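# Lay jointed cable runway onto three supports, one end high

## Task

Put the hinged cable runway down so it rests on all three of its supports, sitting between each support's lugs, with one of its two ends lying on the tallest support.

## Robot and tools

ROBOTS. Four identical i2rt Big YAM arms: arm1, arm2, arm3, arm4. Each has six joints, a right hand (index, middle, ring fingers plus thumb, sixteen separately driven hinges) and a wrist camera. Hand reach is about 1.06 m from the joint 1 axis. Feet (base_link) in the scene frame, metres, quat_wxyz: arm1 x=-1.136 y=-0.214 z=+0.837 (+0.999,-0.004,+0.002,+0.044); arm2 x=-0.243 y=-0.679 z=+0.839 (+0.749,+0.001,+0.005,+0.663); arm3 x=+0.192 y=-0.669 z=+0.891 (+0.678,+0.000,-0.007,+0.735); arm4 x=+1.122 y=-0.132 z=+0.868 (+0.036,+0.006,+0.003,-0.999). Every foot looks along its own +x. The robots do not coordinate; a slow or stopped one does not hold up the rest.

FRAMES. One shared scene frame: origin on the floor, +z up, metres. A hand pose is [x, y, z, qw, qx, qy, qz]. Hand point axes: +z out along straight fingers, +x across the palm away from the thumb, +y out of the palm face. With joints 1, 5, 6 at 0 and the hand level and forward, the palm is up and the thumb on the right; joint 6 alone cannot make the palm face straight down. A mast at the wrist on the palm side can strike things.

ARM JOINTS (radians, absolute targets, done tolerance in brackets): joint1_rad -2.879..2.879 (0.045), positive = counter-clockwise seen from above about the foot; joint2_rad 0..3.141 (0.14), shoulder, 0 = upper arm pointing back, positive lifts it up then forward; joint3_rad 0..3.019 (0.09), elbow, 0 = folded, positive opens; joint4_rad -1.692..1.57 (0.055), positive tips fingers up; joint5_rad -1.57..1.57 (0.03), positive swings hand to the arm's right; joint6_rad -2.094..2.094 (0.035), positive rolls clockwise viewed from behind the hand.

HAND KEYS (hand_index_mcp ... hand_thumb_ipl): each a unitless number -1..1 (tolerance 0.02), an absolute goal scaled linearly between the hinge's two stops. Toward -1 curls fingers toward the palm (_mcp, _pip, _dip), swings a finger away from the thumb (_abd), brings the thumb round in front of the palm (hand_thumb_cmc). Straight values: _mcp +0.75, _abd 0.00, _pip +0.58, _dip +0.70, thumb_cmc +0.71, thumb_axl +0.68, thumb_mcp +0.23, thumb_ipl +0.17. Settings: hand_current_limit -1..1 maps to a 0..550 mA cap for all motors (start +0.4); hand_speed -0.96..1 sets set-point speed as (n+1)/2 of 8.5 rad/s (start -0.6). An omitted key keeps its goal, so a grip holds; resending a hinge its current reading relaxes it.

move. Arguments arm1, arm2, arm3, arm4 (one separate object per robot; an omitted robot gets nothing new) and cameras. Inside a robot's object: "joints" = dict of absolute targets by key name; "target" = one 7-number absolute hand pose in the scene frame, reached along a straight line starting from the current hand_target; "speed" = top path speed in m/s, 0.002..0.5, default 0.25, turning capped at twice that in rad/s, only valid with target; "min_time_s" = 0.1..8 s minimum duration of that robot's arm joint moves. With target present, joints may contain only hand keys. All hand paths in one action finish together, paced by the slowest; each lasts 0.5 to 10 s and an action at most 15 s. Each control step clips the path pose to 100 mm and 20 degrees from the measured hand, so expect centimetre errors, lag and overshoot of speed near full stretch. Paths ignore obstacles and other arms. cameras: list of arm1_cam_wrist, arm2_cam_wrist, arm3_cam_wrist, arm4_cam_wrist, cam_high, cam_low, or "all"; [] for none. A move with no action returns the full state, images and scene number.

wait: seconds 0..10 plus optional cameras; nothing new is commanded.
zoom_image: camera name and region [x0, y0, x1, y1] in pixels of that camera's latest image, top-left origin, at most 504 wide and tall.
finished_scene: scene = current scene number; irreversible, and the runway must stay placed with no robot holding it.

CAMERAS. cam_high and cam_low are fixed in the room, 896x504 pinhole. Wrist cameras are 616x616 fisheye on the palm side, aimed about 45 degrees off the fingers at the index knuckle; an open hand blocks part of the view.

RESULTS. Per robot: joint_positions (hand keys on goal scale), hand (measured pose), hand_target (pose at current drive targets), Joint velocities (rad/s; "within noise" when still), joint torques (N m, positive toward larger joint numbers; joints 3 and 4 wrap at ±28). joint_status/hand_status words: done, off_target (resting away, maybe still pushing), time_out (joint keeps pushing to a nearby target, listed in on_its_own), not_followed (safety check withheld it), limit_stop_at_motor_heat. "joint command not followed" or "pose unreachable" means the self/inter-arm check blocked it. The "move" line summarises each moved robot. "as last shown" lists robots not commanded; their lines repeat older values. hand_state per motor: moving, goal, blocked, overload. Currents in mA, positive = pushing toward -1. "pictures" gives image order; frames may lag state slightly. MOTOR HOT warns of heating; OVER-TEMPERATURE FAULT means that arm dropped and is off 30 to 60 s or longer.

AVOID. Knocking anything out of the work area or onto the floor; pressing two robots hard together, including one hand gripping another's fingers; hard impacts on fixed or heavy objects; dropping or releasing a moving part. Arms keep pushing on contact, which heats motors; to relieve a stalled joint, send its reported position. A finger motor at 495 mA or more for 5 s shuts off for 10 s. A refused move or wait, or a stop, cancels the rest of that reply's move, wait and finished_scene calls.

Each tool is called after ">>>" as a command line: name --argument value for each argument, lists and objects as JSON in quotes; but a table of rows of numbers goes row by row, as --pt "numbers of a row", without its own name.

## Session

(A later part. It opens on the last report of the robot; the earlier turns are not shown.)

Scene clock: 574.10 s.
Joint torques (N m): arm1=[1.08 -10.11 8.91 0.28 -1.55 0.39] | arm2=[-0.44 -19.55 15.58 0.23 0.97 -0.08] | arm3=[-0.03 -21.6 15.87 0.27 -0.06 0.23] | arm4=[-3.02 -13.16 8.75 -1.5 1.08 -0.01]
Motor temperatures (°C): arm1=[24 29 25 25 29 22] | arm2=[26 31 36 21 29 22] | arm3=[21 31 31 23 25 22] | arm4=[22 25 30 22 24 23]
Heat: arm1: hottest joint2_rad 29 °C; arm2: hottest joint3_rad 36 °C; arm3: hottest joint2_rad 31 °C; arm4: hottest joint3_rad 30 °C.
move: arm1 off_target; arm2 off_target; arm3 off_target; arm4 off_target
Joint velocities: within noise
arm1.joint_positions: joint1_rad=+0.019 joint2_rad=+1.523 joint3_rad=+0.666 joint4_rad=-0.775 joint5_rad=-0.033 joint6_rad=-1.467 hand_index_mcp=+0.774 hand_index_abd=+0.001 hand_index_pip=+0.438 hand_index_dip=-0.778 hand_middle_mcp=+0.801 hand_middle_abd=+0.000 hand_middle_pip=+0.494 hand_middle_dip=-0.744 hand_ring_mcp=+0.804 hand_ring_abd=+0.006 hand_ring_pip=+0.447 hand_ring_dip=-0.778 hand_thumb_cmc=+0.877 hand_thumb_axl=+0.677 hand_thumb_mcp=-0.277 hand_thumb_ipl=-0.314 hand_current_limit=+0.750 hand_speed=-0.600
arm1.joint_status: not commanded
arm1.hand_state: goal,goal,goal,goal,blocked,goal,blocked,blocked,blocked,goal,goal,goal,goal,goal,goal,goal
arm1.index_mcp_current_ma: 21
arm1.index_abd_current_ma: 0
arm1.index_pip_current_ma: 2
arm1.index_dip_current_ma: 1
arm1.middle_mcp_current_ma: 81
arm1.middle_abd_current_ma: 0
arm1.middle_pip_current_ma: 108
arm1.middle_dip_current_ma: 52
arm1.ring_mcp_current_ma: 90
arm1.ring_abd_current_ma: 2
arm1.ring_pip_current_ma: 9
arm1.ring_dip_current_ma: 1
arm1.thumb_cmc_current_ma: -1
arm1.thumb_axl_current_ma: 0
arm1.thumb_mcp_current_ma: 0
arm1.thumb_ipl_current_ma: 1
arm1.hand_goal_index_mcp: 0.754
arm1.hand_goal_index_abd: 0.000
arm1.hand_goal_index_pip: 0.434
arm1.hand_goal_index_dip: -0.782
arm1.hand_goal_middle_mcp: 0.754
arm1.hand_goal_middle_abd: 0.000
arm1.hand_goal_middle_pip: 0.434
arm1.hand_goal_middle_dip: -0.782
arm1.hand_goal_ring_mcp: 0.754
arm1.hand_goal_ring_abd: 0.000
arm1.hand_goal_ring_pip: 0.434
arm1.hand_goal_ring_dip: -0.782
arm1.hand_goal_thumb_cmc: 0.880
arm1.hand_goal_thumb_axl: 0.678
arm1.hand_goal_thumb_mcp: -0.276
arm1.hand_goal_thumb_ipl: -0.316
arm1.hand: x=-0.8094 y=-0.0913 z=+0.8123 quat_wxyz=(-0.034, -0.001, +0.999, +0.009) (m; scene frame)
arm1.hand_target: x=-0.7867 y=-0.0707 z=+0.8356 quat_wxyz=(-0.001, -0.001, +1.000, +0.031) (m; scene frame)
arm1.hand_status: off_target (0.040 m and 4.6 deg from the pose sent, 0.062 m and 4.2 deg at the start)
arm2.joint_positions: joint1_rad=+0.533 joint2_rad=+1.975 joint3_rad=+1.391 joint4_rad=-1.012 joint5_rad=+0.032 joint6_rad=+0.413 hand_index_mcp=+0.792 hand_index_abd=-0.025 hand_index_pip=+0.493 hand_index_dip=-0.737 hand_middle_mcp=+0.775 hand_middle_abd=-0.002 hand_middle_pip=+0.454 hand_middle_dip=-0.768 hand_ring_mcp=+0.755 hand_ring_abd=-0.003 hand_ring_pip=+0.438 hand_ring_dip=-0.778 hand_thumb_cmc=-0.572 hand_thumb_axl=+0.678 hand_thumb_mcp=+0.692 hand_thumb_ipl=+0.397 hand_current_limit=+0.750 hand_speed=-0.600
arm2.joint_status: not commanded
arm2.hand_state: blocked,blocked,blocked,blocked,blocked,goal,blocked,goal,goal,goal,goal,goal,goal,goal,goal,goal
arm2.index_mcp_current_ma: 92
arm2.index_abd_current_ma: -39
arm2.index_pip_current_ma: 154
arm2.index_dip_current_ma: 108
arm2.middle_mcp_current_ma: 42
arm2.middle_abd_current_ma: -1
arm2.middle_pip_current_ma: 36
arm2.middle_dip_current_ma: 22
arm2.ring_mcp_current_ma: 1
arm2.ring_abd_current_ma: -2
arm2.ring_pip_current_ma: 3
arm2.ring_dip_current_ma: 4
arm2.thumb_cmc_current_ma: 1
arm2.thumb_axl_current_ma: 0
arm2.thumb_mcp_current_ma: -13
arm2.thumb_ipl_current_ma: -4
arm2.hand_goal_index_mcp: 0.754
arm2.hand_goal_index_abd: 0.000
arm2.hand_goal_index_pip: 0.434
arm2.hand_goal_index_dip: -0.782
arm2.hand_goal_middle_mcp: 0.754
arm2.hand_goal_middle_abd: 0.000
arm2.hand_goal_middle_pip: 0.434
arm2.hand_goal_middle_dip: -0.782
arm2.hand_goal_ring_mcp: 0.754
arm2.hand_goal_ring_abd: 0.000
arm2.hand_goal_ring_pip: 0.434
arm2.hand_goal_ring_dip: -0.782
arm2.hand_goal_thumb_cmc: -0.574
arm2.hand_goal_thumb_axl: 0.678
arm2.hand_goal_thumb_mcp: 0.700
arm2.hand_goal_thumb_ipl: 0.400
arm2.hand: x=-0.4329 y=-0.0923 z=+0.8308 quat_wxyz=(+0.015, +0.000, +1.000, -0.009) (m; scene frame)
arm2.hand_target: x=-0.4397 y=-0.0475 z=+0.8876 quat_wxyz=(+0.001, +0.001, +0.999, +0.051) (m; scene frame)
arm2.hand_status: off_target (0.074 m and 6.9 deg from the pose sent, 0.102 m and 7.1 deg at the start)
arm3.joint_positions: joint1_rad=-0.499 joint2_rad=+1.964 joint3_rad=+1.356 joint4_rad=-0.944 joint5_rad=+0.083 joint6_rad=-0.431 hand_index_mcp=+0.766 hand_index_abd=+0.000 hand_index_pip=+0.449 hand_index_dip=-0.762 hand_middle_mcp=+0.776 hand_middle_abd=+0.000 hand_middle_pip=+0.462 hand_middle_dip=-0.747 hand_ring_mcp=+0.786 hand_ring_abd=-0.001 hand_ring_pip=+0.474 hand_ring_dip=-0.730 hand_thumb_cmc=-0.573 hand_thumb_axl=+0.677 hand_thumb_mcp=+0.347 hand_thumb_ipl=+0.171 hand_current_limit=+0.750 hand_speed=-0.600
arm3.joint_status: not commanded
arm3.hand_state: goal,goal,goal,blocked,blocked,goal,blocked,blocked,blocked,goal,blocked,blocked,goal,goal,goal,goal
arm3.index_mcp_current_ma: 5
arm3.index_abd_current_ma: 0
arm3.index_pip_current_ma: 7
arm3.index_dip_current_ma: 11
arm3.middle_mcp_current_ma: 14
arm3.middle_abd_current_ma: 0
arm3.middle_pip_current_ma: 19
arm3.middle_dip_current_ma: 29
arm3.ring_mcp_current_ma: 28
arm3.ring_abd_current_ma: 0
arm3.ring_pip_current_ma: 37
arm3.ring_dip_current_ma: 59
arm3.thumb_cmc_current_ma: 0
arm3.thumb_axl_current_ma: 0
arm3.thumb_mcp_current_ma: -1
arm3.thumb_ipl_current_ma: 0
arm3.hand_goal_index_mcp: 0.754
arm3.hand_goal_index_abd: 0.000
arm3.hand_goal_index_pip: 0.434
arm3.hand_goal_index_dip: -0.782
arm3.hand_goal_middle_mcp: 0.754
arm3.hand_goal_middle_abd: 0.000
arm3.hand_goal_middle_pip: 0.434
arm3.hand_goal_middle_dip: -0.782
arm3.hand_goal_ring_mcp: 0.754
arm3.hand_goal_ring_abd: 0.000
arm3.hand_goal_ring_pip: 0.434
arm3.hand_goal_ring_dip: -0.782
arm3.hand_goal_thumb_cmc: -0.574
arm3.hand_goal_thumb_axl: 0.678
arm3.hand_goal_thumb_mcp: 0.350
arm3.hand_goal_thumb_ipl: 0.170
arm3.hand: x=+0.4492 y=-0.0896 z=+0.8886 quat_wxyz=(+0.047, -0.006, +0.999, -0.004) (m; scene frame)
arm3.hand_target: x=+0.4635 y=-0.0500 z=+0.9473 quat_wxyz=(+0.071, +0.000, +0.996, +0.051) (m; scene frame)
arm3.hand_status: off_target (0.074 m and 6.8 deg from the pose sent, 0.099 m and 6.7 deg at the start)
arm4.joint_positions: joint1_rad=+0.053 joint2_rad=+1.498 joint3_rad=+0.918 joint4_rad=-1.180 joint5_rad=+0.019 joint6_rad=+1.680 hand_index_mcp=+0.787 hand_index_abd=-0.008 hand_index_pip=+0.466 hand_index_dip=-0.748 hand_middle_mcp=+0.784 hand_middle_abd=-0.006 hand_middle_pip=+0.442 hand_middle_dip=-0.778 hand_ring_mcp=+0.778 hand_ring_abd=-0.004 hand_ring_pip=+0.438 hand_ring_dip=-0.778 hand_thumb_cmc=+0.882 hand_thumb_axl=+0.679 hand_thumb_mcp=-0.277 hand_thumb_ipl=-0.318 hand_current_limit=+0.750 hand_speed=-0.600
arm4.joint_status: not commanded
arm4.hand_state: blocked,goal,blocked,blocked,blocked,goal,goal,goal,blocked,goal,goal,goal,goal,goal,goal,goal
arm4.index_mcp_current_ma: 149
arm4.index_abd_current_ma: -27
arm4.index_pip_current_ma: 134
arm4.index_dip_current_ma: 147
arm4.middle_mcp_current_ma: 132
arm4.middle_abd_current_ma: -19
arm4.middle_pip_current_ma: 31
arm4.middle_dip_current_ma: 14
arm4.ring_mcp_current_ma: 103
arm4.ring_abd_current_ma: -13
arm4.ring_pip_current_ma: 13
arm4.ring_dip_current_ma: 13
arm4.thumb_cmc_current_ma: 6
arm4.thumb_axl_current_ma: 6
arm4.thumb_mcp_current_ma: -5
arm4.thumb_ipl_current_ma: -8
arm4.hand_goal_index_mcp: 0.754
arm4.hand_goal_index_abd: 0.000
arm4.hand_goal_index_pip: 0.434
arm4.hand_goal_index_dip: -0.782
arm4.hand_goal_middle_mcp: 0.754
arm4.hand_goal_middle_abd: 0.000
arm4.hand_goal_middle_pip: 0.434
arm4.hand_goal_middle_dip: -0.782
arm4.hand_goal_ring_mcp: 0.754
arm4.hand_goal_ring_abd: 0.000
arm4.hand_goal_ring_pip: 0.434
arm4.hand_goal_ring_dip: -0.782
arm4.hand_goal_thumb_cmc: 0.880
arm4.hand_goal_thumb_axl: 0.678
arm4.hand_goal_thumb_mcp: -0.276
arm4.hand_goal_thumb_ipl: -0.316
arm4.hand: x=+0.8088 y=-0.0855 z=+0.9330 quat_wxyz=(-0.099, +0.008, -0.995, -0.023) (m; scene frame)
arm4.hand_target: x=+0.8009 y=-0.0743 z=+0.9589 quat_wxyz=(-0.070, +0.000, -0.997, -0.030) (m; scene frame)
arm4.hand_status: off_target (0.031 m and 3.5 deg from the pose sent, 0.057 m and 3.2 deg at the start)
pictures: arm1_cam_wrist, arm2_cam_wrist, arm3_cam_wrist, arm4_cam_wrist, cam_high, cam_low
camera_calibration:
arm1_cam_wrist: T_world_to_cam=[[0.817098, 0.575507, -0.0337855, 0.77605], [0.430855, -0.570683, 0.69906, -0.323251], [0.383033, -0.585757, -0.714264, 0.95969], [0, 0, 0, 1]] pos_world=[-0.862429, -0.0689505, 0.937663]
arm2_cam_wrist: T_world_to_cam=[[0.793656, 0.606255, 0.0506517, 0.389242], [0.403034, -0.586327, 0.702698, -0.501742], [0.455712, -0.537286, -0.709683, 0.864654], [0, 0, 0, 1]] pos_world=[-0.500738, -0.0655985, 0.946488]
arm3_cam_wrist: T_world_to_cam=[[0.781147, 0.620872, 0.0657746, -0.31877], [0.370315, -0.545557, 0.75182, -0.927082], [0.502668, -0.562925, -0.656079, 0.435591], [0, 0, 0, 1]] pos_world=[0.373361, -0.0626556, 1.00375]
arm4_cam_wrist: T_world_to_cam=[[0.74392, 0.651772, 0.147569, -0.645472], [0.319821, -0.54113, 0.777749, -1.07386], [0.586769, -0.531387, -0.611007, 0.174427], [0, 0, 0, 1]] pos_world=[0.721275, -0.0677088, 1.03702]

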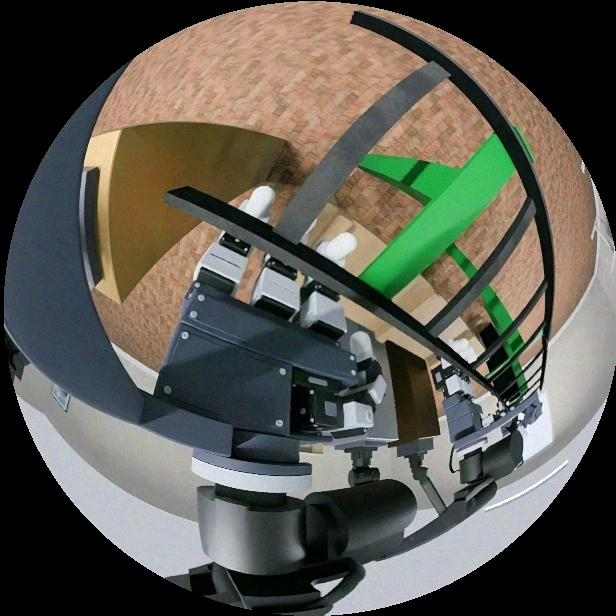

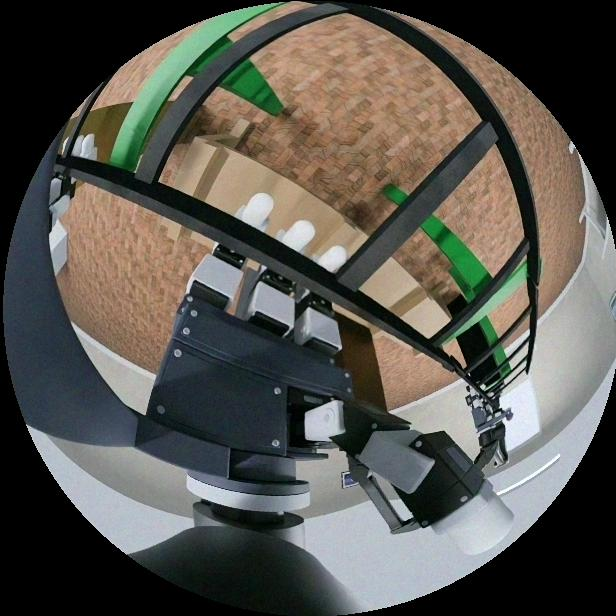

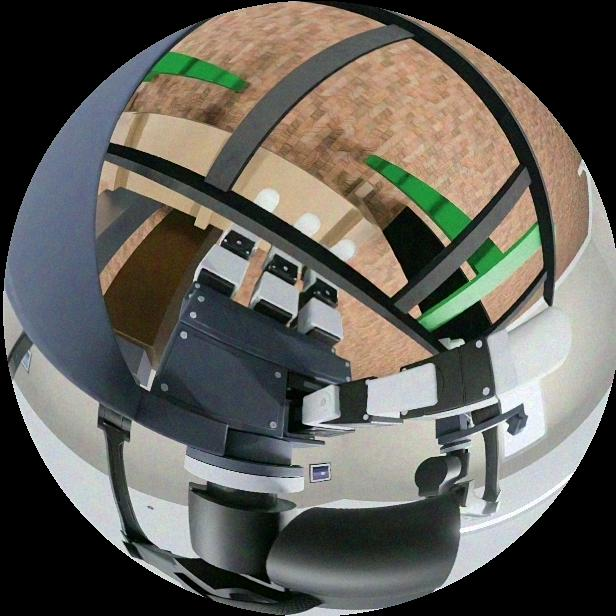

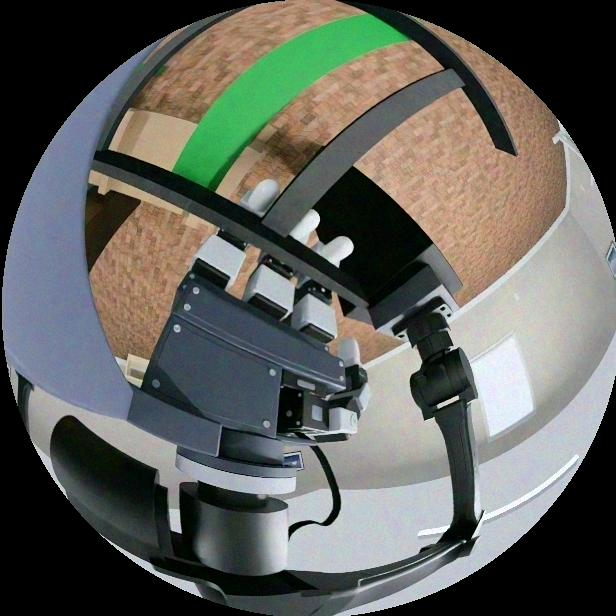

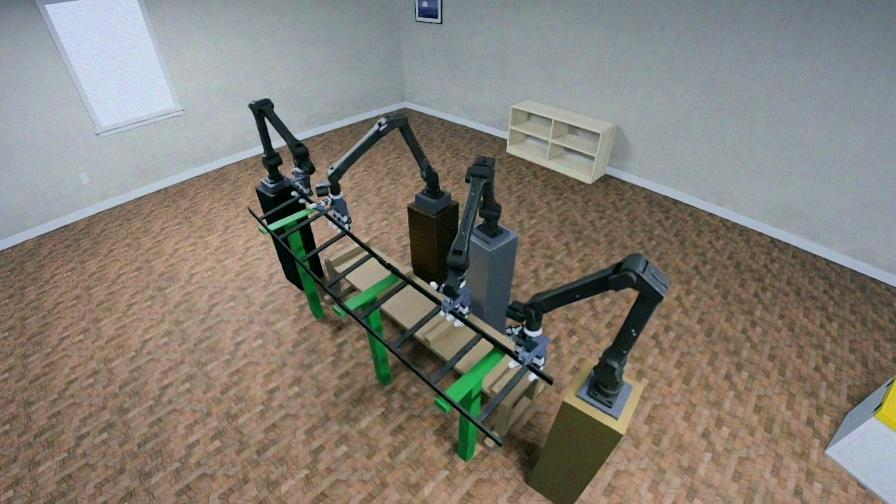

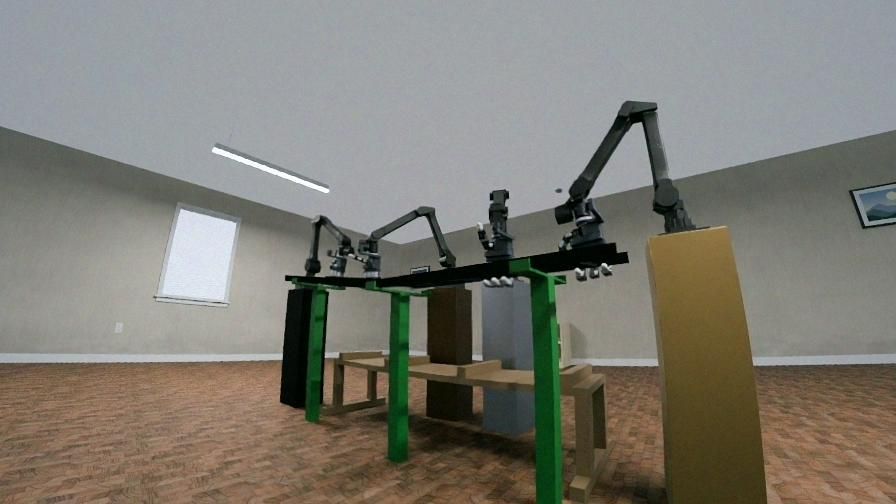

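>>> zoom_image --camera "arm3_cam_wrist" --region '[380, 140, 600, 360]'

>>> zoom_image --camera "arm4_cam_wrist" --region '[360, 0, 460, 100]'

>>> zoom_image --camera "cam_high" --region '[420, 340, 520, 440]'

Scaled by 2.291 from the camera's 616x616 image, which has a finer 880x880 frame.

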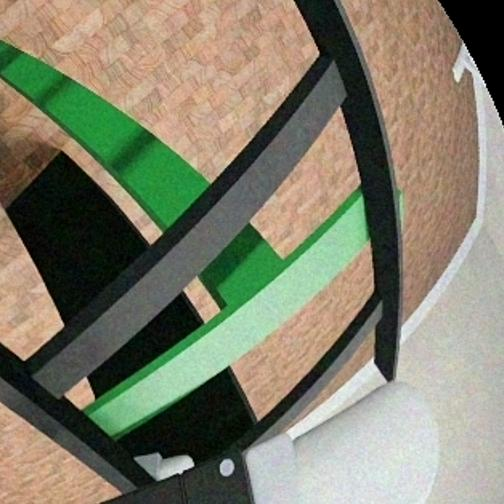

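Scaled by 5.040 from the camera's 616x616 image, which has a finer 880x880 frame.

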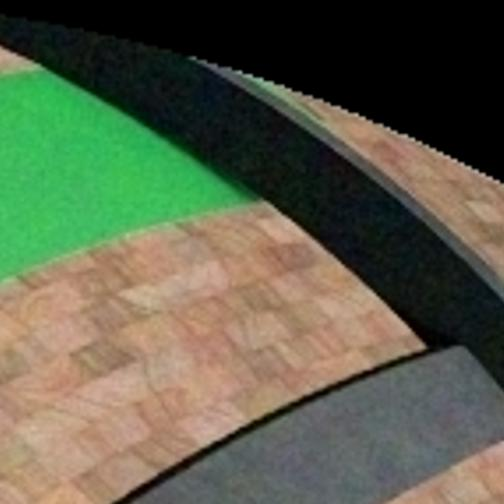

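Scaled by 5.040 from the camera's 896x504 image, which has a finer 1280x720 frame.

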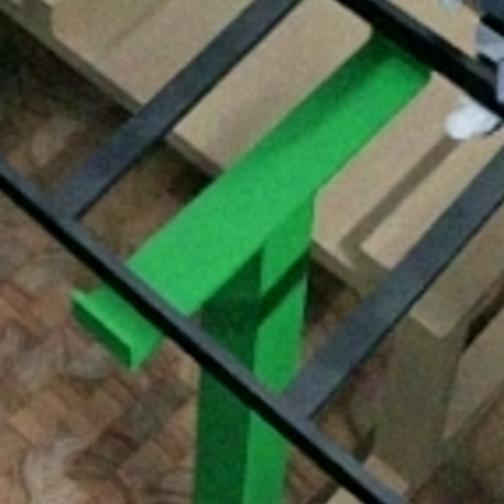

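>>> zoom_image --camera "cam_high" --region '[240, 180, 340, 280]'

>>> zoom_image --camera "cam_high" --region '[320, 250, 420, 350]'

>>> zoom_image --camera "arm2_cam_wrist" --region '[400, 160, 580, 340]'

Scaled by 5.040 from the camera's 896x504 image, which has a finer 1280x720 frame.

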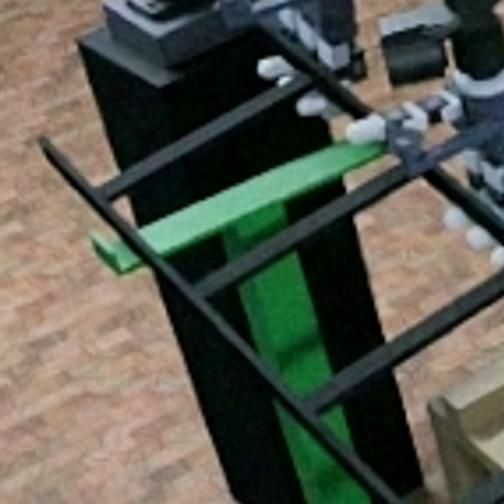

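Scaled by 5.040 from the camera's 896x504 image, which has a finer 1280x720 frame.

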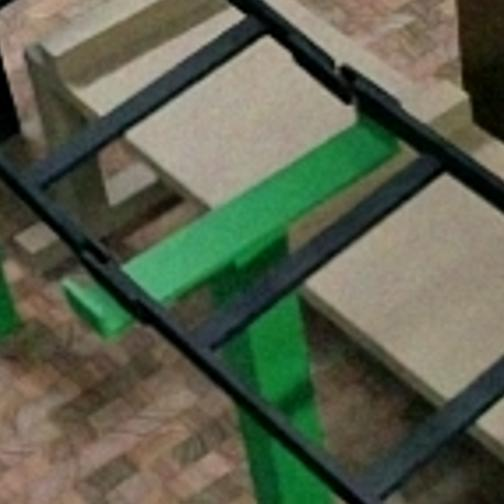

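Scaled by 2.800 from the camera's 616x616 image, which has a finer 880x880 frame.

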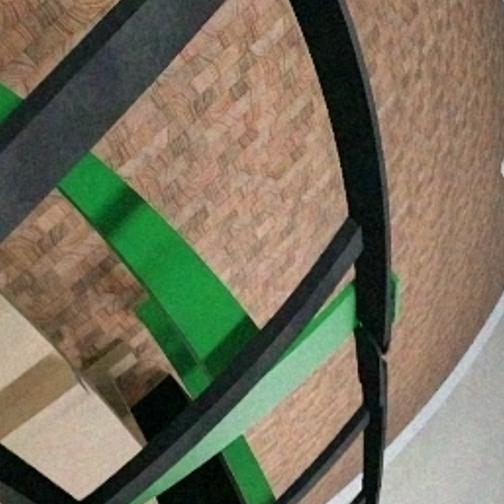

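>>> move --arm1 '{"target":[-0.785,-0.060,0.830,0,0.0,1,0.03],"speed":0.05}' --arm2 '{"target":[-0.442,-0.034,0.880,0,0,0.9987,0.05],"speed":0.05}' --arm3 '{"target":[0.466,-0.040,0.940,0.071,0,0.9965,0.05],"speed":0.05}' --arm4 '{"target":[0.80,-0.066,0.955,0.07,0.0,0.9975,0.03],"speed":0.05}'

Scene clock: 577.73 s.
Joint torques (N m): arm1=[0.91 -9.11 8.84 0.59 -1.59 0.34] | arm2=[-0.38 -19.08 15.53 0.32 0.91 -0.07] | arm3=[-0.21 -21.48 15.46 0.5 -0.03 0.22] | arm4=[-2.96 -12.45 8.54 -1.35 1.19 -0.04]
Motor temperatures (°C): arm1=[24 29 25 25 29 22] | arm2=[26 31 37 21 28 22] | arm3=[21 31 32 23 25 22] | arm4=[22 25 30 22 24 23]
Heat: arm1: hottest joint2_rad 29 °C; arm2: hottest joint3_rad 37 °C; arm3: hottest joint3_rad 32 °C; arm4: hottest joint3_rad 30 °C.
move: arm1 off_target; arm2 off_target; arm3 off_target; arm4 off_target
Joint velocities: within noise
arm1.joint_positions: joint1_rad=+0.051 joint2_rad=+1.525 joint3_rad=+0.666 joint4_rad=-0.766 joint5_rad=-0.031 joint6_rad=-1.433 hand_index_mcp=+0.775 hand_index_abd=+0.001 hand_index_pip=+0.438 hand_index_dip=-0.778 hand_middle_mcp=+0.801 hand_middle_abd=+0.000 hand_middle_pip=+0.494 hand_middle_dip=-0.741 hand_ring_mcp=+0.807 hand_ring_abd=+0.006 hand_ring_pip=+0.448 hand_ring_dip=-0.778 hand_thumb_cmc=+0.877 hand_thumb_axl=+0.677 hand_thumb_mcp=-0.277 hand_thumb_ipl=-0.314 hand_current_limit=+0.750 hand_speed=-0.600
arm1.joint_status: not commanded
arm1.hand_state: blocked,goal,goal,goal,blocked,goal,blocked,blocked,blocked,goal,goal,goal,goal,goal,goal,goal
arm1.index_mcp_current_ma: 22
arm1.index_abd_current_ma: 0
arm1.index_pip_current_ma: 2
arm1.index_dip_current_ma: 1
arm1.middle_mcp_current_ma: 82
arm1.middle_abd_current_ma: 0
arm1.middle_pip_current_ma: 108
arm1.middle_dip_current_ma: 60
arm1.ring_mcp_current_ma: 97
arm1.ring_abd_current_ma: 2
arm1.ring_pip_current_ma: 11
arm1.ring_dip_current_ma: 1
arm1.thumb_cmc_current_ma: -1
arm1.thumb_axl_current_ma: 0
arm1.thumb_mcp_current_ma: 0
arm1.thumb_ipl_current_ma: 1
arm1.hand_goal_index_mcp: 0.754
arm1.hand_goal_index_abd: 0.000
arm1.hand_goal_index_pip: 0.434
arm1.hand_goal_index_dip: -0.782
arm1.hand_goal_middle_mcp: 0.754
arm1.hand_goal_middle_abd: 0.000
arm1.hand_goal_middle_pip: 0.434
arm1.hand_goal_middle_dip: -0.782
arm1.hand_goal_ring_mcp: 0.754
arm1.hand_goal_ring_abd: 0.000
arm1.hand_goal_ring_pip: 0.434
arm1.hand_goal_ring_dip: -0.782
arm1.hand_goal_thumb_cmc: 0.880
arm1.hand_goal_thumb_axl: 0.678
arm1.hand_goal_thumb_mcp: -0.276
arm1.hand_goal_thumb_ipl: -0.316
arm1.hand: x=-0.8087 y=-0.0816 z=+0.8114 quat_wxyz=(-0.031, +0.000, +0.999, +0.008) (m; scene frame)
arm1.hand_target: x=-0.7867 y=-0.0607 z=+0.8310 quat_wxyz=(-0.001, -0.001, +1.000, +0.031) (m; scene frame)
arm1.hand_status: off_target (0.037 m and 4.4 deg from the pose sent, 0.043 m and 4.5 deg at the start)
arm2.joint_positions: joint1_rad=+0.527 joint2_rad=+1.994 joint3_rad=+1.416 joint4_rad=-1.014 joint5_rad=+0.032 joint6_rad=+0.405 hand_index_mcp=+0.793 hand_index_abd=-0.021 hand_index_pip=+0.487 hand_index_dip=-0.744 hand_middle_mcp=+0.768 hand_middle_abd=-0.002 hand_middle_pip=+0.448 hand_middle_dip=-0.772 hand_ring_mcp=+0.759 hand_ring_abd=-0.002 hand_ring_pip=+0.438 hand_ring_dip=-0.778 hand_thumb_cmc=-0.572 hand_thumb_axl=+0.678 hand_thumb_mcp=+0.692 hand_thumb_ipl=+0.397 hand_current_limit=+0.750 hand_speed=-0.600
arm2.joint_status: not commanded
arm2.hand_state: blocked,blocked,blocked,blocked,goal,goal,goal,goal,goal,goal,goal,goal,goal,goal,goal,goal
arm2.index_mcp_current_ma: 96
arm2.index_abd_current_ma: -32
arm2.index_pip_current_ma: 135
arm2.index_dip_current_ma: 85
arm2.middle_mcp_current_ma: 24
arm2.middle_abd_current_ma: -1
arm2.middle_pip_current_ma: 22
arm2.middle_dip_current_ma: 14
arm2.ring_mcp_current_ma: 6
arm2.ring_abd_current_ma: -1
arm2.ring_pip_current_ma: 3
arm2.ring_dip_current_ma: 4
arm2.thumb_cmc_current_ma: 1
arm2.thumb_axl_current_ma: 0
arm2.thumb_mcp_current_ma: -13
arm2.thumb_ipl_current_ma: -4
arm2.hand_goal_index_mcp: 0.754
arm2.hand_goal_index_abd: 0.000
arm2.hand_goal_index_pip: 0.434
arm2.hand_goal_index_dip: -0.782
arm2.hand_goal_middle_mcp: 0.754
arm2.hand_goal_middle_abd: 0.000
arm2.hand_goal_middle_pip: 0.434
arm2.hand_goal_middle_dip: -0.782
arm2.hand_goal_ring_mcp: 0.754
arm2.hand_goal_ring_abd: 0.000
arm2.hand_goal_ring_pip: 0.434
arm2.hand_goal_ring_dip: -0.782
arm2.hand_goal_thumb_cmc: -0.574
arm2.hand_goal_thumb_axl: 0.678
arm2.hand_goal_thumb_mcp: 0.700
arm2.hand_goal_thumb_ipl: 0.400
arm2.hand: x=-0.4335 y=-0.0833 z=+0.8289 quat_wxyz=(+0.015, -0.001, +1.000, -0.007) (m; scene frame)
arm2.hand_target: x=-0.4399 y=-0.0393 z=+0.8826 quat_wxyz=(+0.000, +0.001, +0.999, +0.051) (m; scene frame)
arm2.hand_status: off_target (0.072 m and 6.7 deg from the pose sent, 0.077 m and 6.9 deg at the start)
arm3.joint_positions: joint1_rad=-0.494 joint2_rad=+1.979 joint3_rad=+1.373 joint4_rad=-0.944 joint5_rad=+0.083 joint6_rad=-0.427 hand_index_mcp=+0.766 hand_index_abd=+0.000 hand_index_pip=+0.449 hand_index_dip=-0.763 hand_middle_mcp=+0.776 hand_middle_abd=+0.000 hand_middle_pip=+0.462 hand_middle_dip=-0.747 hand_ring_mcp=+0.784 hand_ring_abd=-0.001 hand_ring_pip=+0.474 hand_ring_dip=-0.730 hand_thumb_cmc=-0.573 hand_thumb_axl=+0.677 hand_thumb_mcp=+0.347 hand_thumb_ipl=+0.171 hand_current_limit=+0.750 hand_speed=-0.600
arm3.joint_status: not commanded
arm3.hand_state: goal,goal,goal,goal,blocked,goal,blocked,blocked,blocked,goal,blocked,blocked,goal,goal,goal,goal
arm3.index_mcp_current_ma: 5
arm3.index_abd_current_ma: 0
arm3.index_pip_current_ma: 7
arm3.index_dip_current_ma: 10
arm3.middle_mcp_current_ma: 14
arm3.middle_abd_current_ma: 0
arm3.middle_pip_current_ma: 19
arm3.middle_dip_current_ma: 29
arm3.ring_mcp_current_ma: 25
arm3.ring_abd_current_ma: 0
arm3.ring_pip_current_ma: 37
arm3.ring_dip_current_ma: 59
arm3.thumb_cmc_current_ma: 0
arm3.thumb_axl_current_ma: 0
arm3.thumb_mcp_current_ma: -1
arm3.thumb_ipl_current_ma: 0
arm3.hand_goal_index_mcp: 0.754
arm3.hand_goal_index_abd: 0.000
arm3.hand_goal_index_pip: 0.434
arm3.hand_goal_index_dip: -0.782
arm3.hand_goal_middle_mcp: 0.754
arm3.hand_goal_middle_abd: 0.000
arm3.hand_goal_middle_pip: 0.434
arm3.hand_goal_middle_dip: -0.782
arm3.hand_goal_ring_mcp: 0.754
arm3.hand_goal_ring_abd: 0.000
arm3.hand_goal_ring_pip: 0.434
arm3.hand_goal_ring_dip: -0.782
arm3.hand_goal_thumb_cmc: -0.574
arm3.hand_goal_thumb_axl: 0.678
arm3.hand_goal_thumb_mcp: 0.350
arm3.hand_goal_thumb_ipl: 0.170
arm3.hand: x=+0.4488 y=-0.0830 z=+0.8865 quat_wxyz=(+0.047, -0.007, +0.999, -0.002) (m; scene frame)
arm3.hand_target: x=+0.4637 y=-0.0448 z=+0.9421 quat_wxyz=(+0.071, +0.000, +0.996, +0.051) (m; scene frame)
arm3.hand_status: off_target (0.071 m and 6.6 deg from the pose sent, 0.073 m and 6.8 deg at the start)
arm4.joint_positions: joint1_rad=+0.033 joint2_rad=+1.498 joint3_rad=+0.911 joint4_rad=-1.171 joint5_rad=+0.019 joint6_rad=+1.660 hand_index_mcp=+0.787 hand_index_abd=-0.011 hand_index_pip=+0.466 hand_index_dip=-0.748 hand_middle_mcp=+0.784 hand_middle_abd=-0.007 hand_middle_pip=+0.442 hand_middle_dip=-0.778 hand_ring_mcp=+0.778 hand_ring_abd=-0.004 hand_ring_pip=+0.438 hand_ring_dip=-0.778 hand_thumb_cmc=+0.882 hand_thumb_axl=+0.679 hand_thumb_mcp=-0.277 hand_thumb_ipl=-0.318 hand_current_limit=+0.750 hand_speed=-0.600
arm4.joint_status: not commanded
arm4.hand_state: blocked,goal,blocked,blocked,blocked,goal,goal,goal,blocked,goal,goal,goal,goal,goal,goal,goal
arm4.index_mcp_current_ma: 149
arm4.index_abd_current_ma: -36
arm4.index_pip_current_ma: 134
arm4.index_dip_current_ma: 147
arm4.middle_mcp_current_ma: 134
arm4.middle_abd_current_ma: -22
arm4.middle_pip_current_ma: 31
arm4.middle_dip_current_ma: 14
arm4.ring_mcp_current_ma: 103
arm4.ring_abd_current_ma: -13
arm4.ring_pip_current_ma: 13
arm4.ring_dip_current_ma: 13
arm4.thumb_cmc_current_ma: 6
arm4.thumb_axl_current_ma: 6
arm4.thumb_mcp_current_ma: -5
arm4.thumb_ipl_current_ma: -8
arm4.hand_goal_index_mcp: 0.754
arm4.hand_goal_index_abd: 0.000
arm4.hand_goal_index_pip: 0.434
arm4.hand_goal_index_dip: -0.782
arm4.hand_goal_middle_mcp: 0.754
arm4.hand_goal_middle_abd: 0.000
arm4.hand_goal_middle_pip: 0.434
arm4.hand_goal_middle_dip: -0.782
arm4.hand_goal_ring_mcp: 0.754
arm4.hand_goal_ring_abd: 0.000
arm4.hand_goal_ring_pip: 0.434
arm4.hand_goal_ring_dip: -0.782
arm4.hand_goal_thumb_cmc: 0.880
arm4.hand_goal_thumb_axl: 0.678
arm4.hand_goal_thumb_mcp: -0.276
arm4.hand_goal_thumb_ipl: -0.316
arm4.hand: x=+0.8091 y=-0.0788 z=+0.9307 quat_wxyz=(-0.098, +0.008, -0.995, -0.021) (m; scene frame)
arm4.hand_target: x=+0.8010 y=-0.0664 z=+0.9541 quat_wxyz=(-0.070, +0.000, -0.997, -0.031) (m; scene frame)
arm4.hand_status: off_target (0.029 m and 3.5 deg from the pose sent, 0.031 m and 3.5 deg at the start)
pictures: none

>>> move --arm1 '{"target":[-0.787,-0.060,0.785,0,0.0,1,0.03],"speed":0.04}' --arm2 '{"target":[-0.440,-0.039,0.822,0,0,0.9987,0.05],"speed":0.04}' --arm3 '{"target":[0.464,-0.045,0.887,0.071,0,0.9965,0.05],"speed":0.04}' --arm4 '{"target":[0.801,-0.066,0.905,0.07,0.0,0.9975,0.03],"speed":0.04}' --cameras '["all"]'

Scene clock: 580.17 s.
Joint torques (N m): arm1=[0.73 -8.53 6.6 1.47 -1.4 0.36] | arm2=[-0.09 -18.9 10.55 2.71 0.73 -0.07] | arm3=[-0.15 -21.77 10.51 1.48 -0.01 0.21] | arm4=[-2.84 -9.82 7.39 -0.13 1.16 -0.03]
Motor temperatures (°C): arm1=[24 29 26 25 29 22] | arm2=[26 31 37 21 28 22] | arm3=[21 31 32 23 25 22] | arm4=[22 25 30 22 24 23]
Heat: arm1: hottest joint2_rad 29 °C; arm2: hottest joint3_rad 37 °C; arm3: hottest joint3_rad 32 °C; arm4: hottest joint3_rad 30 °C.
move: arm1 off_target; arm2 off_target; arm3 off_target; arm4 off_target
Joint velocities: within noise
arm1.joint_positions: joint1_rad=+0.055 joint2_rad=+1.626 joint3_rad=+0.644 joint4_rad=-0.635 joint5_rad=-0.036 joint6_rad=-1.431 hand_index_mcp=+0.775 hand_index_abd=+0.001 hand_index_pip=+0.438 hand_index_dip=-0.778 hand_middle_mcp=+0.797 hand_middle_abd=-0.004 hand_middle_pip=+0.473 hand_middle_dip=-0.750 hand_ring_mcp=+0.807 hand_ring_abd=-0.004 hand_ring_pip=+0.454 hand_ring_dip=-0.778 hand_thumb_cmc=+0.877 hand_thumb_axl=+0.677 hand_thumb_mcp=-0.277 hand_thumb_ipl=-0.314 hand_current_limit=+0.750 hand_speed=-0.600
arm1.joint_status: not commanded
arm1.hand_state: blocked,goal,goal,goal,blocked,goal,blocked,blocked,blocked,goal,blocked,goal,goal,goal,goal,goal
arm1.index_mcp_current_ma: 22
arm1.index_abd_current_ma: 0
arm1.index_pip_current_ma: 2
arm1.index_dip_current_ma: 1
arm1.middle_mcp_current_ma: 70
arm1.middle_abd_current_ma: -1
arm1.middle_pip_current_ma: 55
arm1.middle_dip_current_ma: 40
arm1.ring_mcp_current_ma: 97
arm1.ring_abd_current_ma: -1
arm1.ring_pip_current_ma: 19
arm1.ring_dip_current_ma: 1
arm1.thumb_cmc_current_ma: -1
arm1.thumb_axl_current_ma: 0
arm1.thumb_mcp_current_ma: 0
arm1.thumb_ipl_current_ma: 1
arm1.hand_goal_index_mcp: 0.754
arm1.hand_goal_index_abd: 0.000
arm1.hand_goal_index_pip: 0.434
arm1.hand_goal_index_dip: -0.782
arm1.hand_goal_middle_mcp: 0.754
arm1.hand_goal_middle_abd: 0.000
arm1.hand_goal_middle_pip: 0.434
arm1.hand_goal_middle_dip: -0.782
arm1.hand_goal_ring_mcp: 0.754
arm1.hand_goal_ring_abd: 0.000
arm1.hand_goal_ring_pip: 0.434
arm1.hand_goal_ring_dip: -0.782
arm1.hand_goal_thumb_cmc: 0.880
arm1.hand_goal_thumb_axl: 0.678
arm1.hand_goal_thumb_mcp: -0.276
arm1.hand_goal_thumb_ipl: -0.316
arm1.hand: x=-0.8063 y=-0.0794 z=+0.7765 quat_wxyz=(-0.027, -0.001, +1.000, +0.010) (m; scene frame)
arm1.hand_target: x=-0.7882 y=-0.0606 z=+0.7862 quat_wxyz=(-0.001, -0.001, +1.000, +0.031) (m; scene frame)
arm1.hand_status: off_target (0.029 m and 3.8 deg from the pose sent, 0.040 m and 4.4 deg at the start)
arm2.joint_positions: joint1_rad=+0.522 joint2_rad=+2.060 joint3_rad=+1.416 joint4_rad=-0.945 joint5_rad=+0.036 joint6_rad=+0.404 hand_index_mcp=+0.793 hand_index_abd=-0.003 hand_index_pip=+0.471 hand_index_dip=-0.756 hand_middle_mcp=+0.776 hand_middle_abd=+0.000 hand_middle_pip=+0.446 hand_middle_dip=-0.779 hand_ring_mcp=+0.775 hand_ring_abd=+0.001 hand_ring_pip=+0.438 hand_ring_dip=-0.778 hand_thumb_cmc=-0.572 hand_thumb_axl=+0.678 hand_thumb_mcp=+0.692 hand_thumb_ipl=+0.397 hand_current_limit=+0.750 hand_speed=-0.600
arm2.joint_status: not commanded
arm2.hand_state: blocked,goal,blocked,blocked,blocked,goal,goal,goal,blocked,goal,goal,goal,goal,goal,goal,goal
arm2.index_mcp_current_ma: 95
arm2.index_abd_current_ma: -2
arm2.index_pip_current_ma: 82
arm2.index_dip_current_ma: 52
arm2.middle_mcp_current_ma: 43
arm2.middle_abd_current_ma: 0
arm2.middle_pip_current_ma: 18
arm2.middle_dip_current_ma: 3
arm2.ring_mcp_current_ma: 42
arm2.ring_abd_current_ma: 0
arm2.ring_pip_current_ma: 3
arm2.ring_dip_current_ma: 4
arm2.thumb_cmc_current_ma: 1
arm2.thumb_axl_current_ma: 0
arm2.thumb_mcp_current_ma: -13
arm2.thumb_ipl_current_ma: -4
arm2.hand_goal_index_mcp: 0.754
arm2.hand_goal_index_abd: 0.000
arm2.hand_goal_index_pip: 0.434
arm2.hand_goal_index_dip: -0.782
arm2.hand_goal_middle_mcp: 0.754
arm2.hand_goal_middle_abd: 0.000
arm2.hand_goal_middle_pip: 0.434
arm2.hand_goal_middle_dip: -0.782
arm2.hand_goal_ring_mcp: 0.754
arm2.hand_goal_ring_abd: 0.000
arm2.hand_goal_ring_pip: 0.434
arm2.hand_goal_ring_dip: -0.782
arm2.hand_goal_thumb_cmc: -0.574
arm2.hand_goal_thumb_axl: 0.678
arm2.hand_goal_thumb_mcp: 0.700
arm2.hand_goal_thumb_ipl: 0.400
arm2.hand: x=-0.4330 y=-0.0759 z=+0.7941 quat_wxyz=(+0.016, +0.001, +1.000, -0.004) (m; scene frame)
arm2.hand_target: x=-0.4389 y=-0.0416 z=+0.8240 quat_wxyz=(+0.001, +0.001, +0.999, +0.050) (m; scene frame)
arm2.hand_status: off_target (0.047 m and 6.5 deg from the pose sent, 0.045 m and 6.7 deg at the start)
arm3.joint_positions: joint1_rad=-0.494 joint2_rad=+2.044 joint3_rad=+1.373 joint4_rad=-0.846 joint5_rad=+0.083 joint6_rad=-0.425 hand_index_mcp=+0.757 hand_index_abd=+0.000 hand_index_pip=+0.439 hand_index_dip=-0.777 hand_middle_mcp=+0.775 hand_middle_abd=-0.002 hand_middle_pip=+0.452 hand_middle_dip=-0.768 hand_ring_mcp=+0.784 hand_ring_abd=-0.004 hand_ring_pip=+0.468 hand_ring_dip=-0.757 hand_thumb_cmc=-0.573 hand_thumb_axl=+0.677 hand_thumb_mcp=+0.347 hand_thumb_ipl=+0.171 hand_current_limit=+0.750 hand_speed=-0.600
arm3.joint_status: not commanded
arm3.hand_state: goal,goal,goal,goal,blocked,goal,goal,goal,blocked,goal,blocked,blocked,goal,goal,goal,goal
arm3.index_mcp_current_ma: 0
arm3.index_abd_current_ma: 0
arm3.index_pip_current_ma: 1
arm3.index_dip_current_ma: 1
arm3.middle_mcp_current_ma: 12
arm3.middle_abd_current_ma: 0
arm3.middle_pip_current_ma: 9
arm3.middle_dip_current_ma: 6
arm3.ring_mcp_current_ma: 25
arm3.ring_abd_current_ma: -1
arm3.ring_pip_current_ma: 28
arm3.ring_dip_current_ma: 16
arm3.thumb_cmc_current_ma: 0
arm3.thumb_axl_current_ma: 0
arm3.thumb_mcp_current_ma: -1
arm3.thumb_ipl_current_ma: 0
arm3.hand_goal_index_mcp: 0.754
arm3.hand_goal_index_abd: 0.000
arm3.hand_goal_index_pip: 0.434
arm3.hand_goal_index_dip: -0.782
arm3.hand_goal_middle_mcp: 0.754
arm3.hand_goal_middle_abd: 0.000
arm3.hand_goal_middle_pip: 0.434
arm3.hand_goal_middle_dip: -0.782
arm3.hand_goal_ring_mcp: 0.754
arm3.hand_goal_ring_abd: 0.000
arm3.hand_goal_ring_pip: 0.434
arm3.hand_goal_ring_dip: -0.782
arm3.hand_goal_thumb_cmc: -0.574
arm3.hand_goal_thumb_axl: 0.678
arm3.hand_goal_thumb_mcp: 0.350
arm3.hand_goal_thumb_ipl: 0.170
arm3.hand: x=+0.4546 y=-0.0700 z=+0.8558 quat_wxyz=(+0.054, -0.005, +0.998, +0.013) (m; scene frame)
arm3.hand_target: x=+0.4631 y=-0.0465 z=+0.8880 quat_wxyz=(+0.071, +0.000, +0.996, +0.050) (m; scene frame)
arm3.hand_status: off_target (0.041 m and 4.7 deg from the pose sent, 0.041 m and 6.6 deg at the start)
arm4.joint_positions: joint1_rad=+0.032 joint2_rad=+1.542 joint3_rad=+0.855 joint4_rad=-1.051 joint5_rad=+0.019 joint6_rad=+1.660 hand_index_mcp=+0.787 hand_index_abd=-0.008 hand_index_pip=+0.466 hand_index_dip=-0.748 hand_middle_mcp=+0.784 hand_middle_abd=-0.002 hand_middle_pip=+0.442 hand_middle_dip=-0.778 hand_ring_mcp=+0.776 hand_ring_abd=-0.002 hand_ring_pip=+0.438 hand_ring_dip=-0.778 hand_thumb_cmc=+0.882 hand_thumb_axl=+0.679 hand_thumb_mcp=-0.277 hand_thumb_ipl=-0.318 hand_current_limit=+0.750 hand_speed=-0.600
arm4.joint_status: not commanded
arm4.hand_state: blocked,goal,blocked,blocked,blocked,goal,goal,goal,blocked,goal,goal,goal,goal,goal,goal,goal
arm4.index_mcp_current_ma: 149
arm4.index_abd_current_ma: -28
arm4.index_pip_current_ma: 134
arm4.index_dip_current_ma: 147
arm4.middle_mcp_current_ma: 134
arm4.middle_abd_current_ma: -6
arm4.middle_pip_current_ma: 32
arm4.middle_dip_current_ma: 14
arm4.ring_mcp_current_ma: 96
arm4.ring_abd_current_ma: -4
arm4.ring_pip_current_ma: 13
arm4.ring_dip_current_ma: 13
arm4.thumb_cmc_current_ma: 6
arm4.thumb_axl_current_ma: 6
arm4.thumb_mcp_current_ma: -5
arm4.thumb_ipl_current_ma: -8
arm4.hand_goal_index_mcp: 0.754
arm4.hand_goal_index_abd: 0.000
arm4.hand_goal_index_pip: 0.434
arm4.hand_goal_index_dip: -0.782
arm4.hand_goal_middle_mcp: 0.754
arm4.hand_goal_middle_abd: 0.000
arm4.hand_goal_middle_pip: 0.434
arm4.hand_goal_middle_dip: -0.782
arm4.hand_goal_ring_mcp: 0.754
arm4.hand_goal_ring_abd: 0.000
arm4.hand_goal_ring_pip: 0.434
arm4.hand_goal_ring_dip: -0.782
arm4.hand_goal_thumb_cmc: 0.880
arm4.hand_goal_thumb_axl: 0.678
arm4.hand_goal_thumb_mcp: -0.276
arm4.hand_goal_thumb_ipl: -0.316
arm4.hand: x=+0.8111 y=-0.0779 z=+0.8961 quat_wxyz=(-0.089, +0.008, -0.996, -0.020) (m; scene frame)
arm4.hand_target: x=+0.8015 y=-0.0662 z=+0.9051 quat_wxyz=(-0.070, +0.000, -0.997, -0.030) (m; scene frame)
arm4.hand_status: off_target (0.018 m and 2.6 deg from the pose sent, 0.030 m and 3.5 deg at the start)
pictures: arm1_cam_wrist, arm2_cam_wrist, arm3_cam_wrist, arm4_cam_wrist, cam_high, cam_low
camera_calibration:
arm1_cam_wrist: T_world_to_cam=[[0.817001, 0.576259, -0.020879, 0.755485], [0.421298, -0.571797, 0.703957, -0.30427], [0.393723, -0.58393, -0.709935, 0.945294], [0, 0, 0, 1]] pos_world=[-0.861227, -0.0573502, 0.901065]
arm2_cam_wrist: T_world_to_cam=[[0.794756, 0.604263, 0.0568292, 0.376552], [0.401358, -0.593496, 0.69762, -0.463494], [0.455274, -0.531629, -0.71421, 0.851354], [0, 0, 0, 1]] pos_world=[-0.500838, -0.0500134, 0.90999]
arm3_cam_wrist: T_world_to_cam=[[0.780009, 0.618098, 0.0976775, -0.359988], [0.35955, -0.570433, 0.738465, -0.87913], [0.512162, -0.540889, -0.66718, 0.429189], [0, 0, 0, 1]] pos_world=[0.377071, -0.0468332, 0.970715]
arm4_cam_wrist: T_world_to_cam=[[0.747546, 0.651522, 0.129201, -0.633174], [0.334803, -0.537612, 0.773874, -1.05017], [0.573656, -0.53525, -0.620021, 0.172895], [0, 0, 0, 1]] pos_world=[0.725747, -0.0595167, 1.00171]

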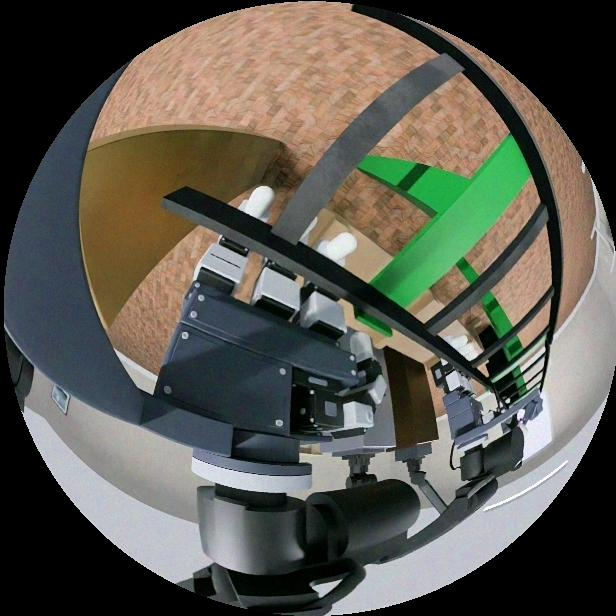

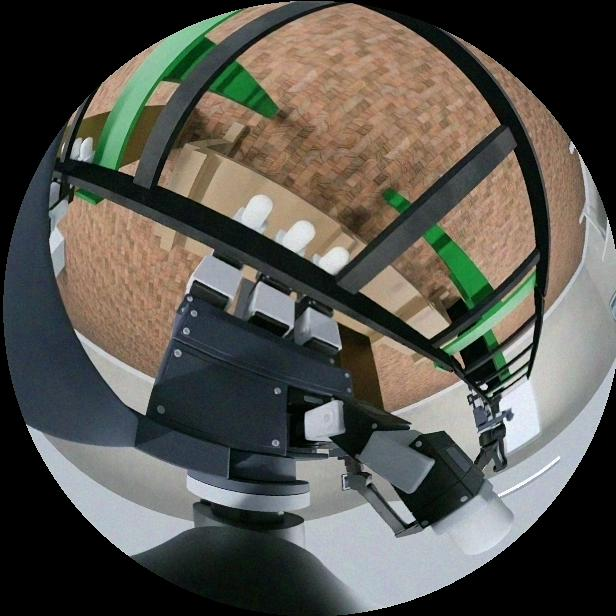

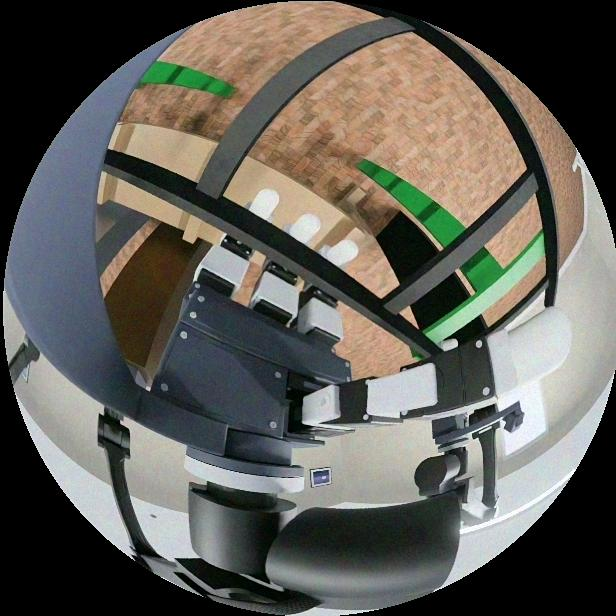

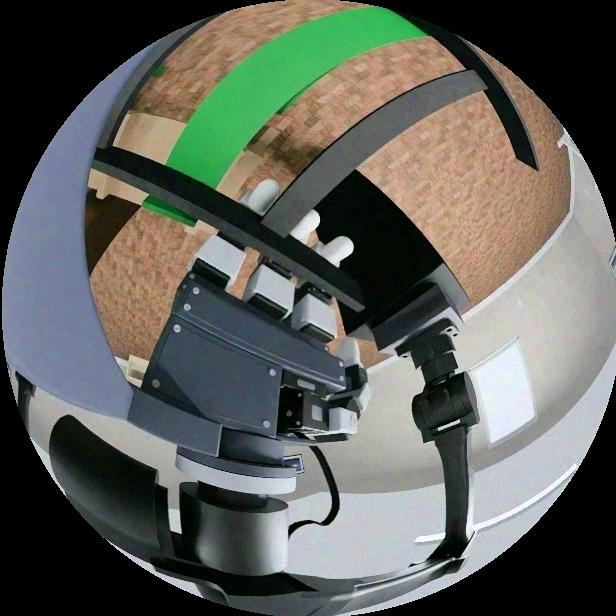

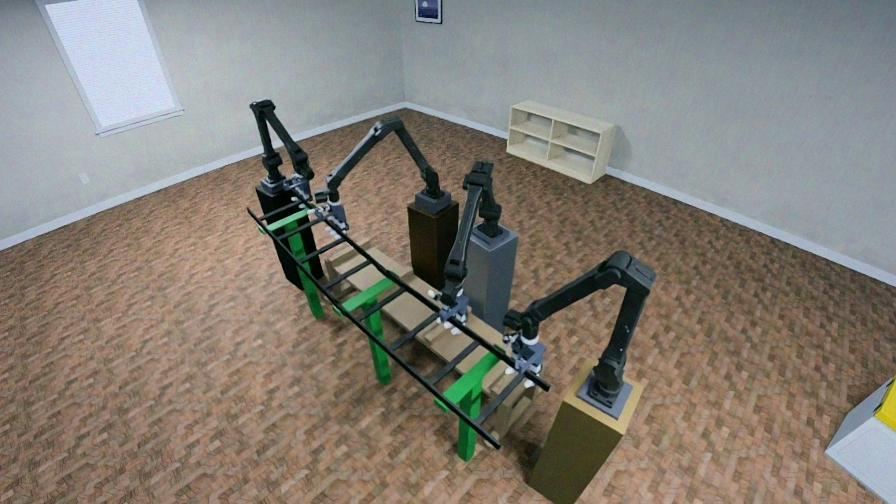

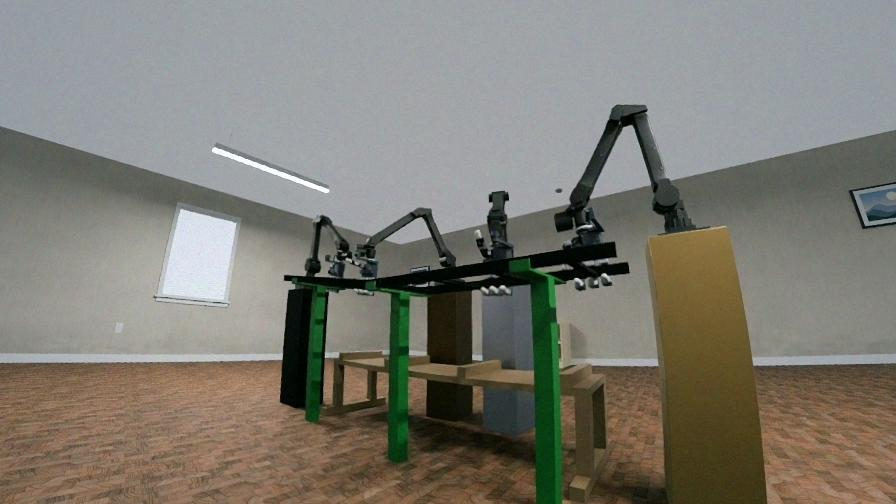

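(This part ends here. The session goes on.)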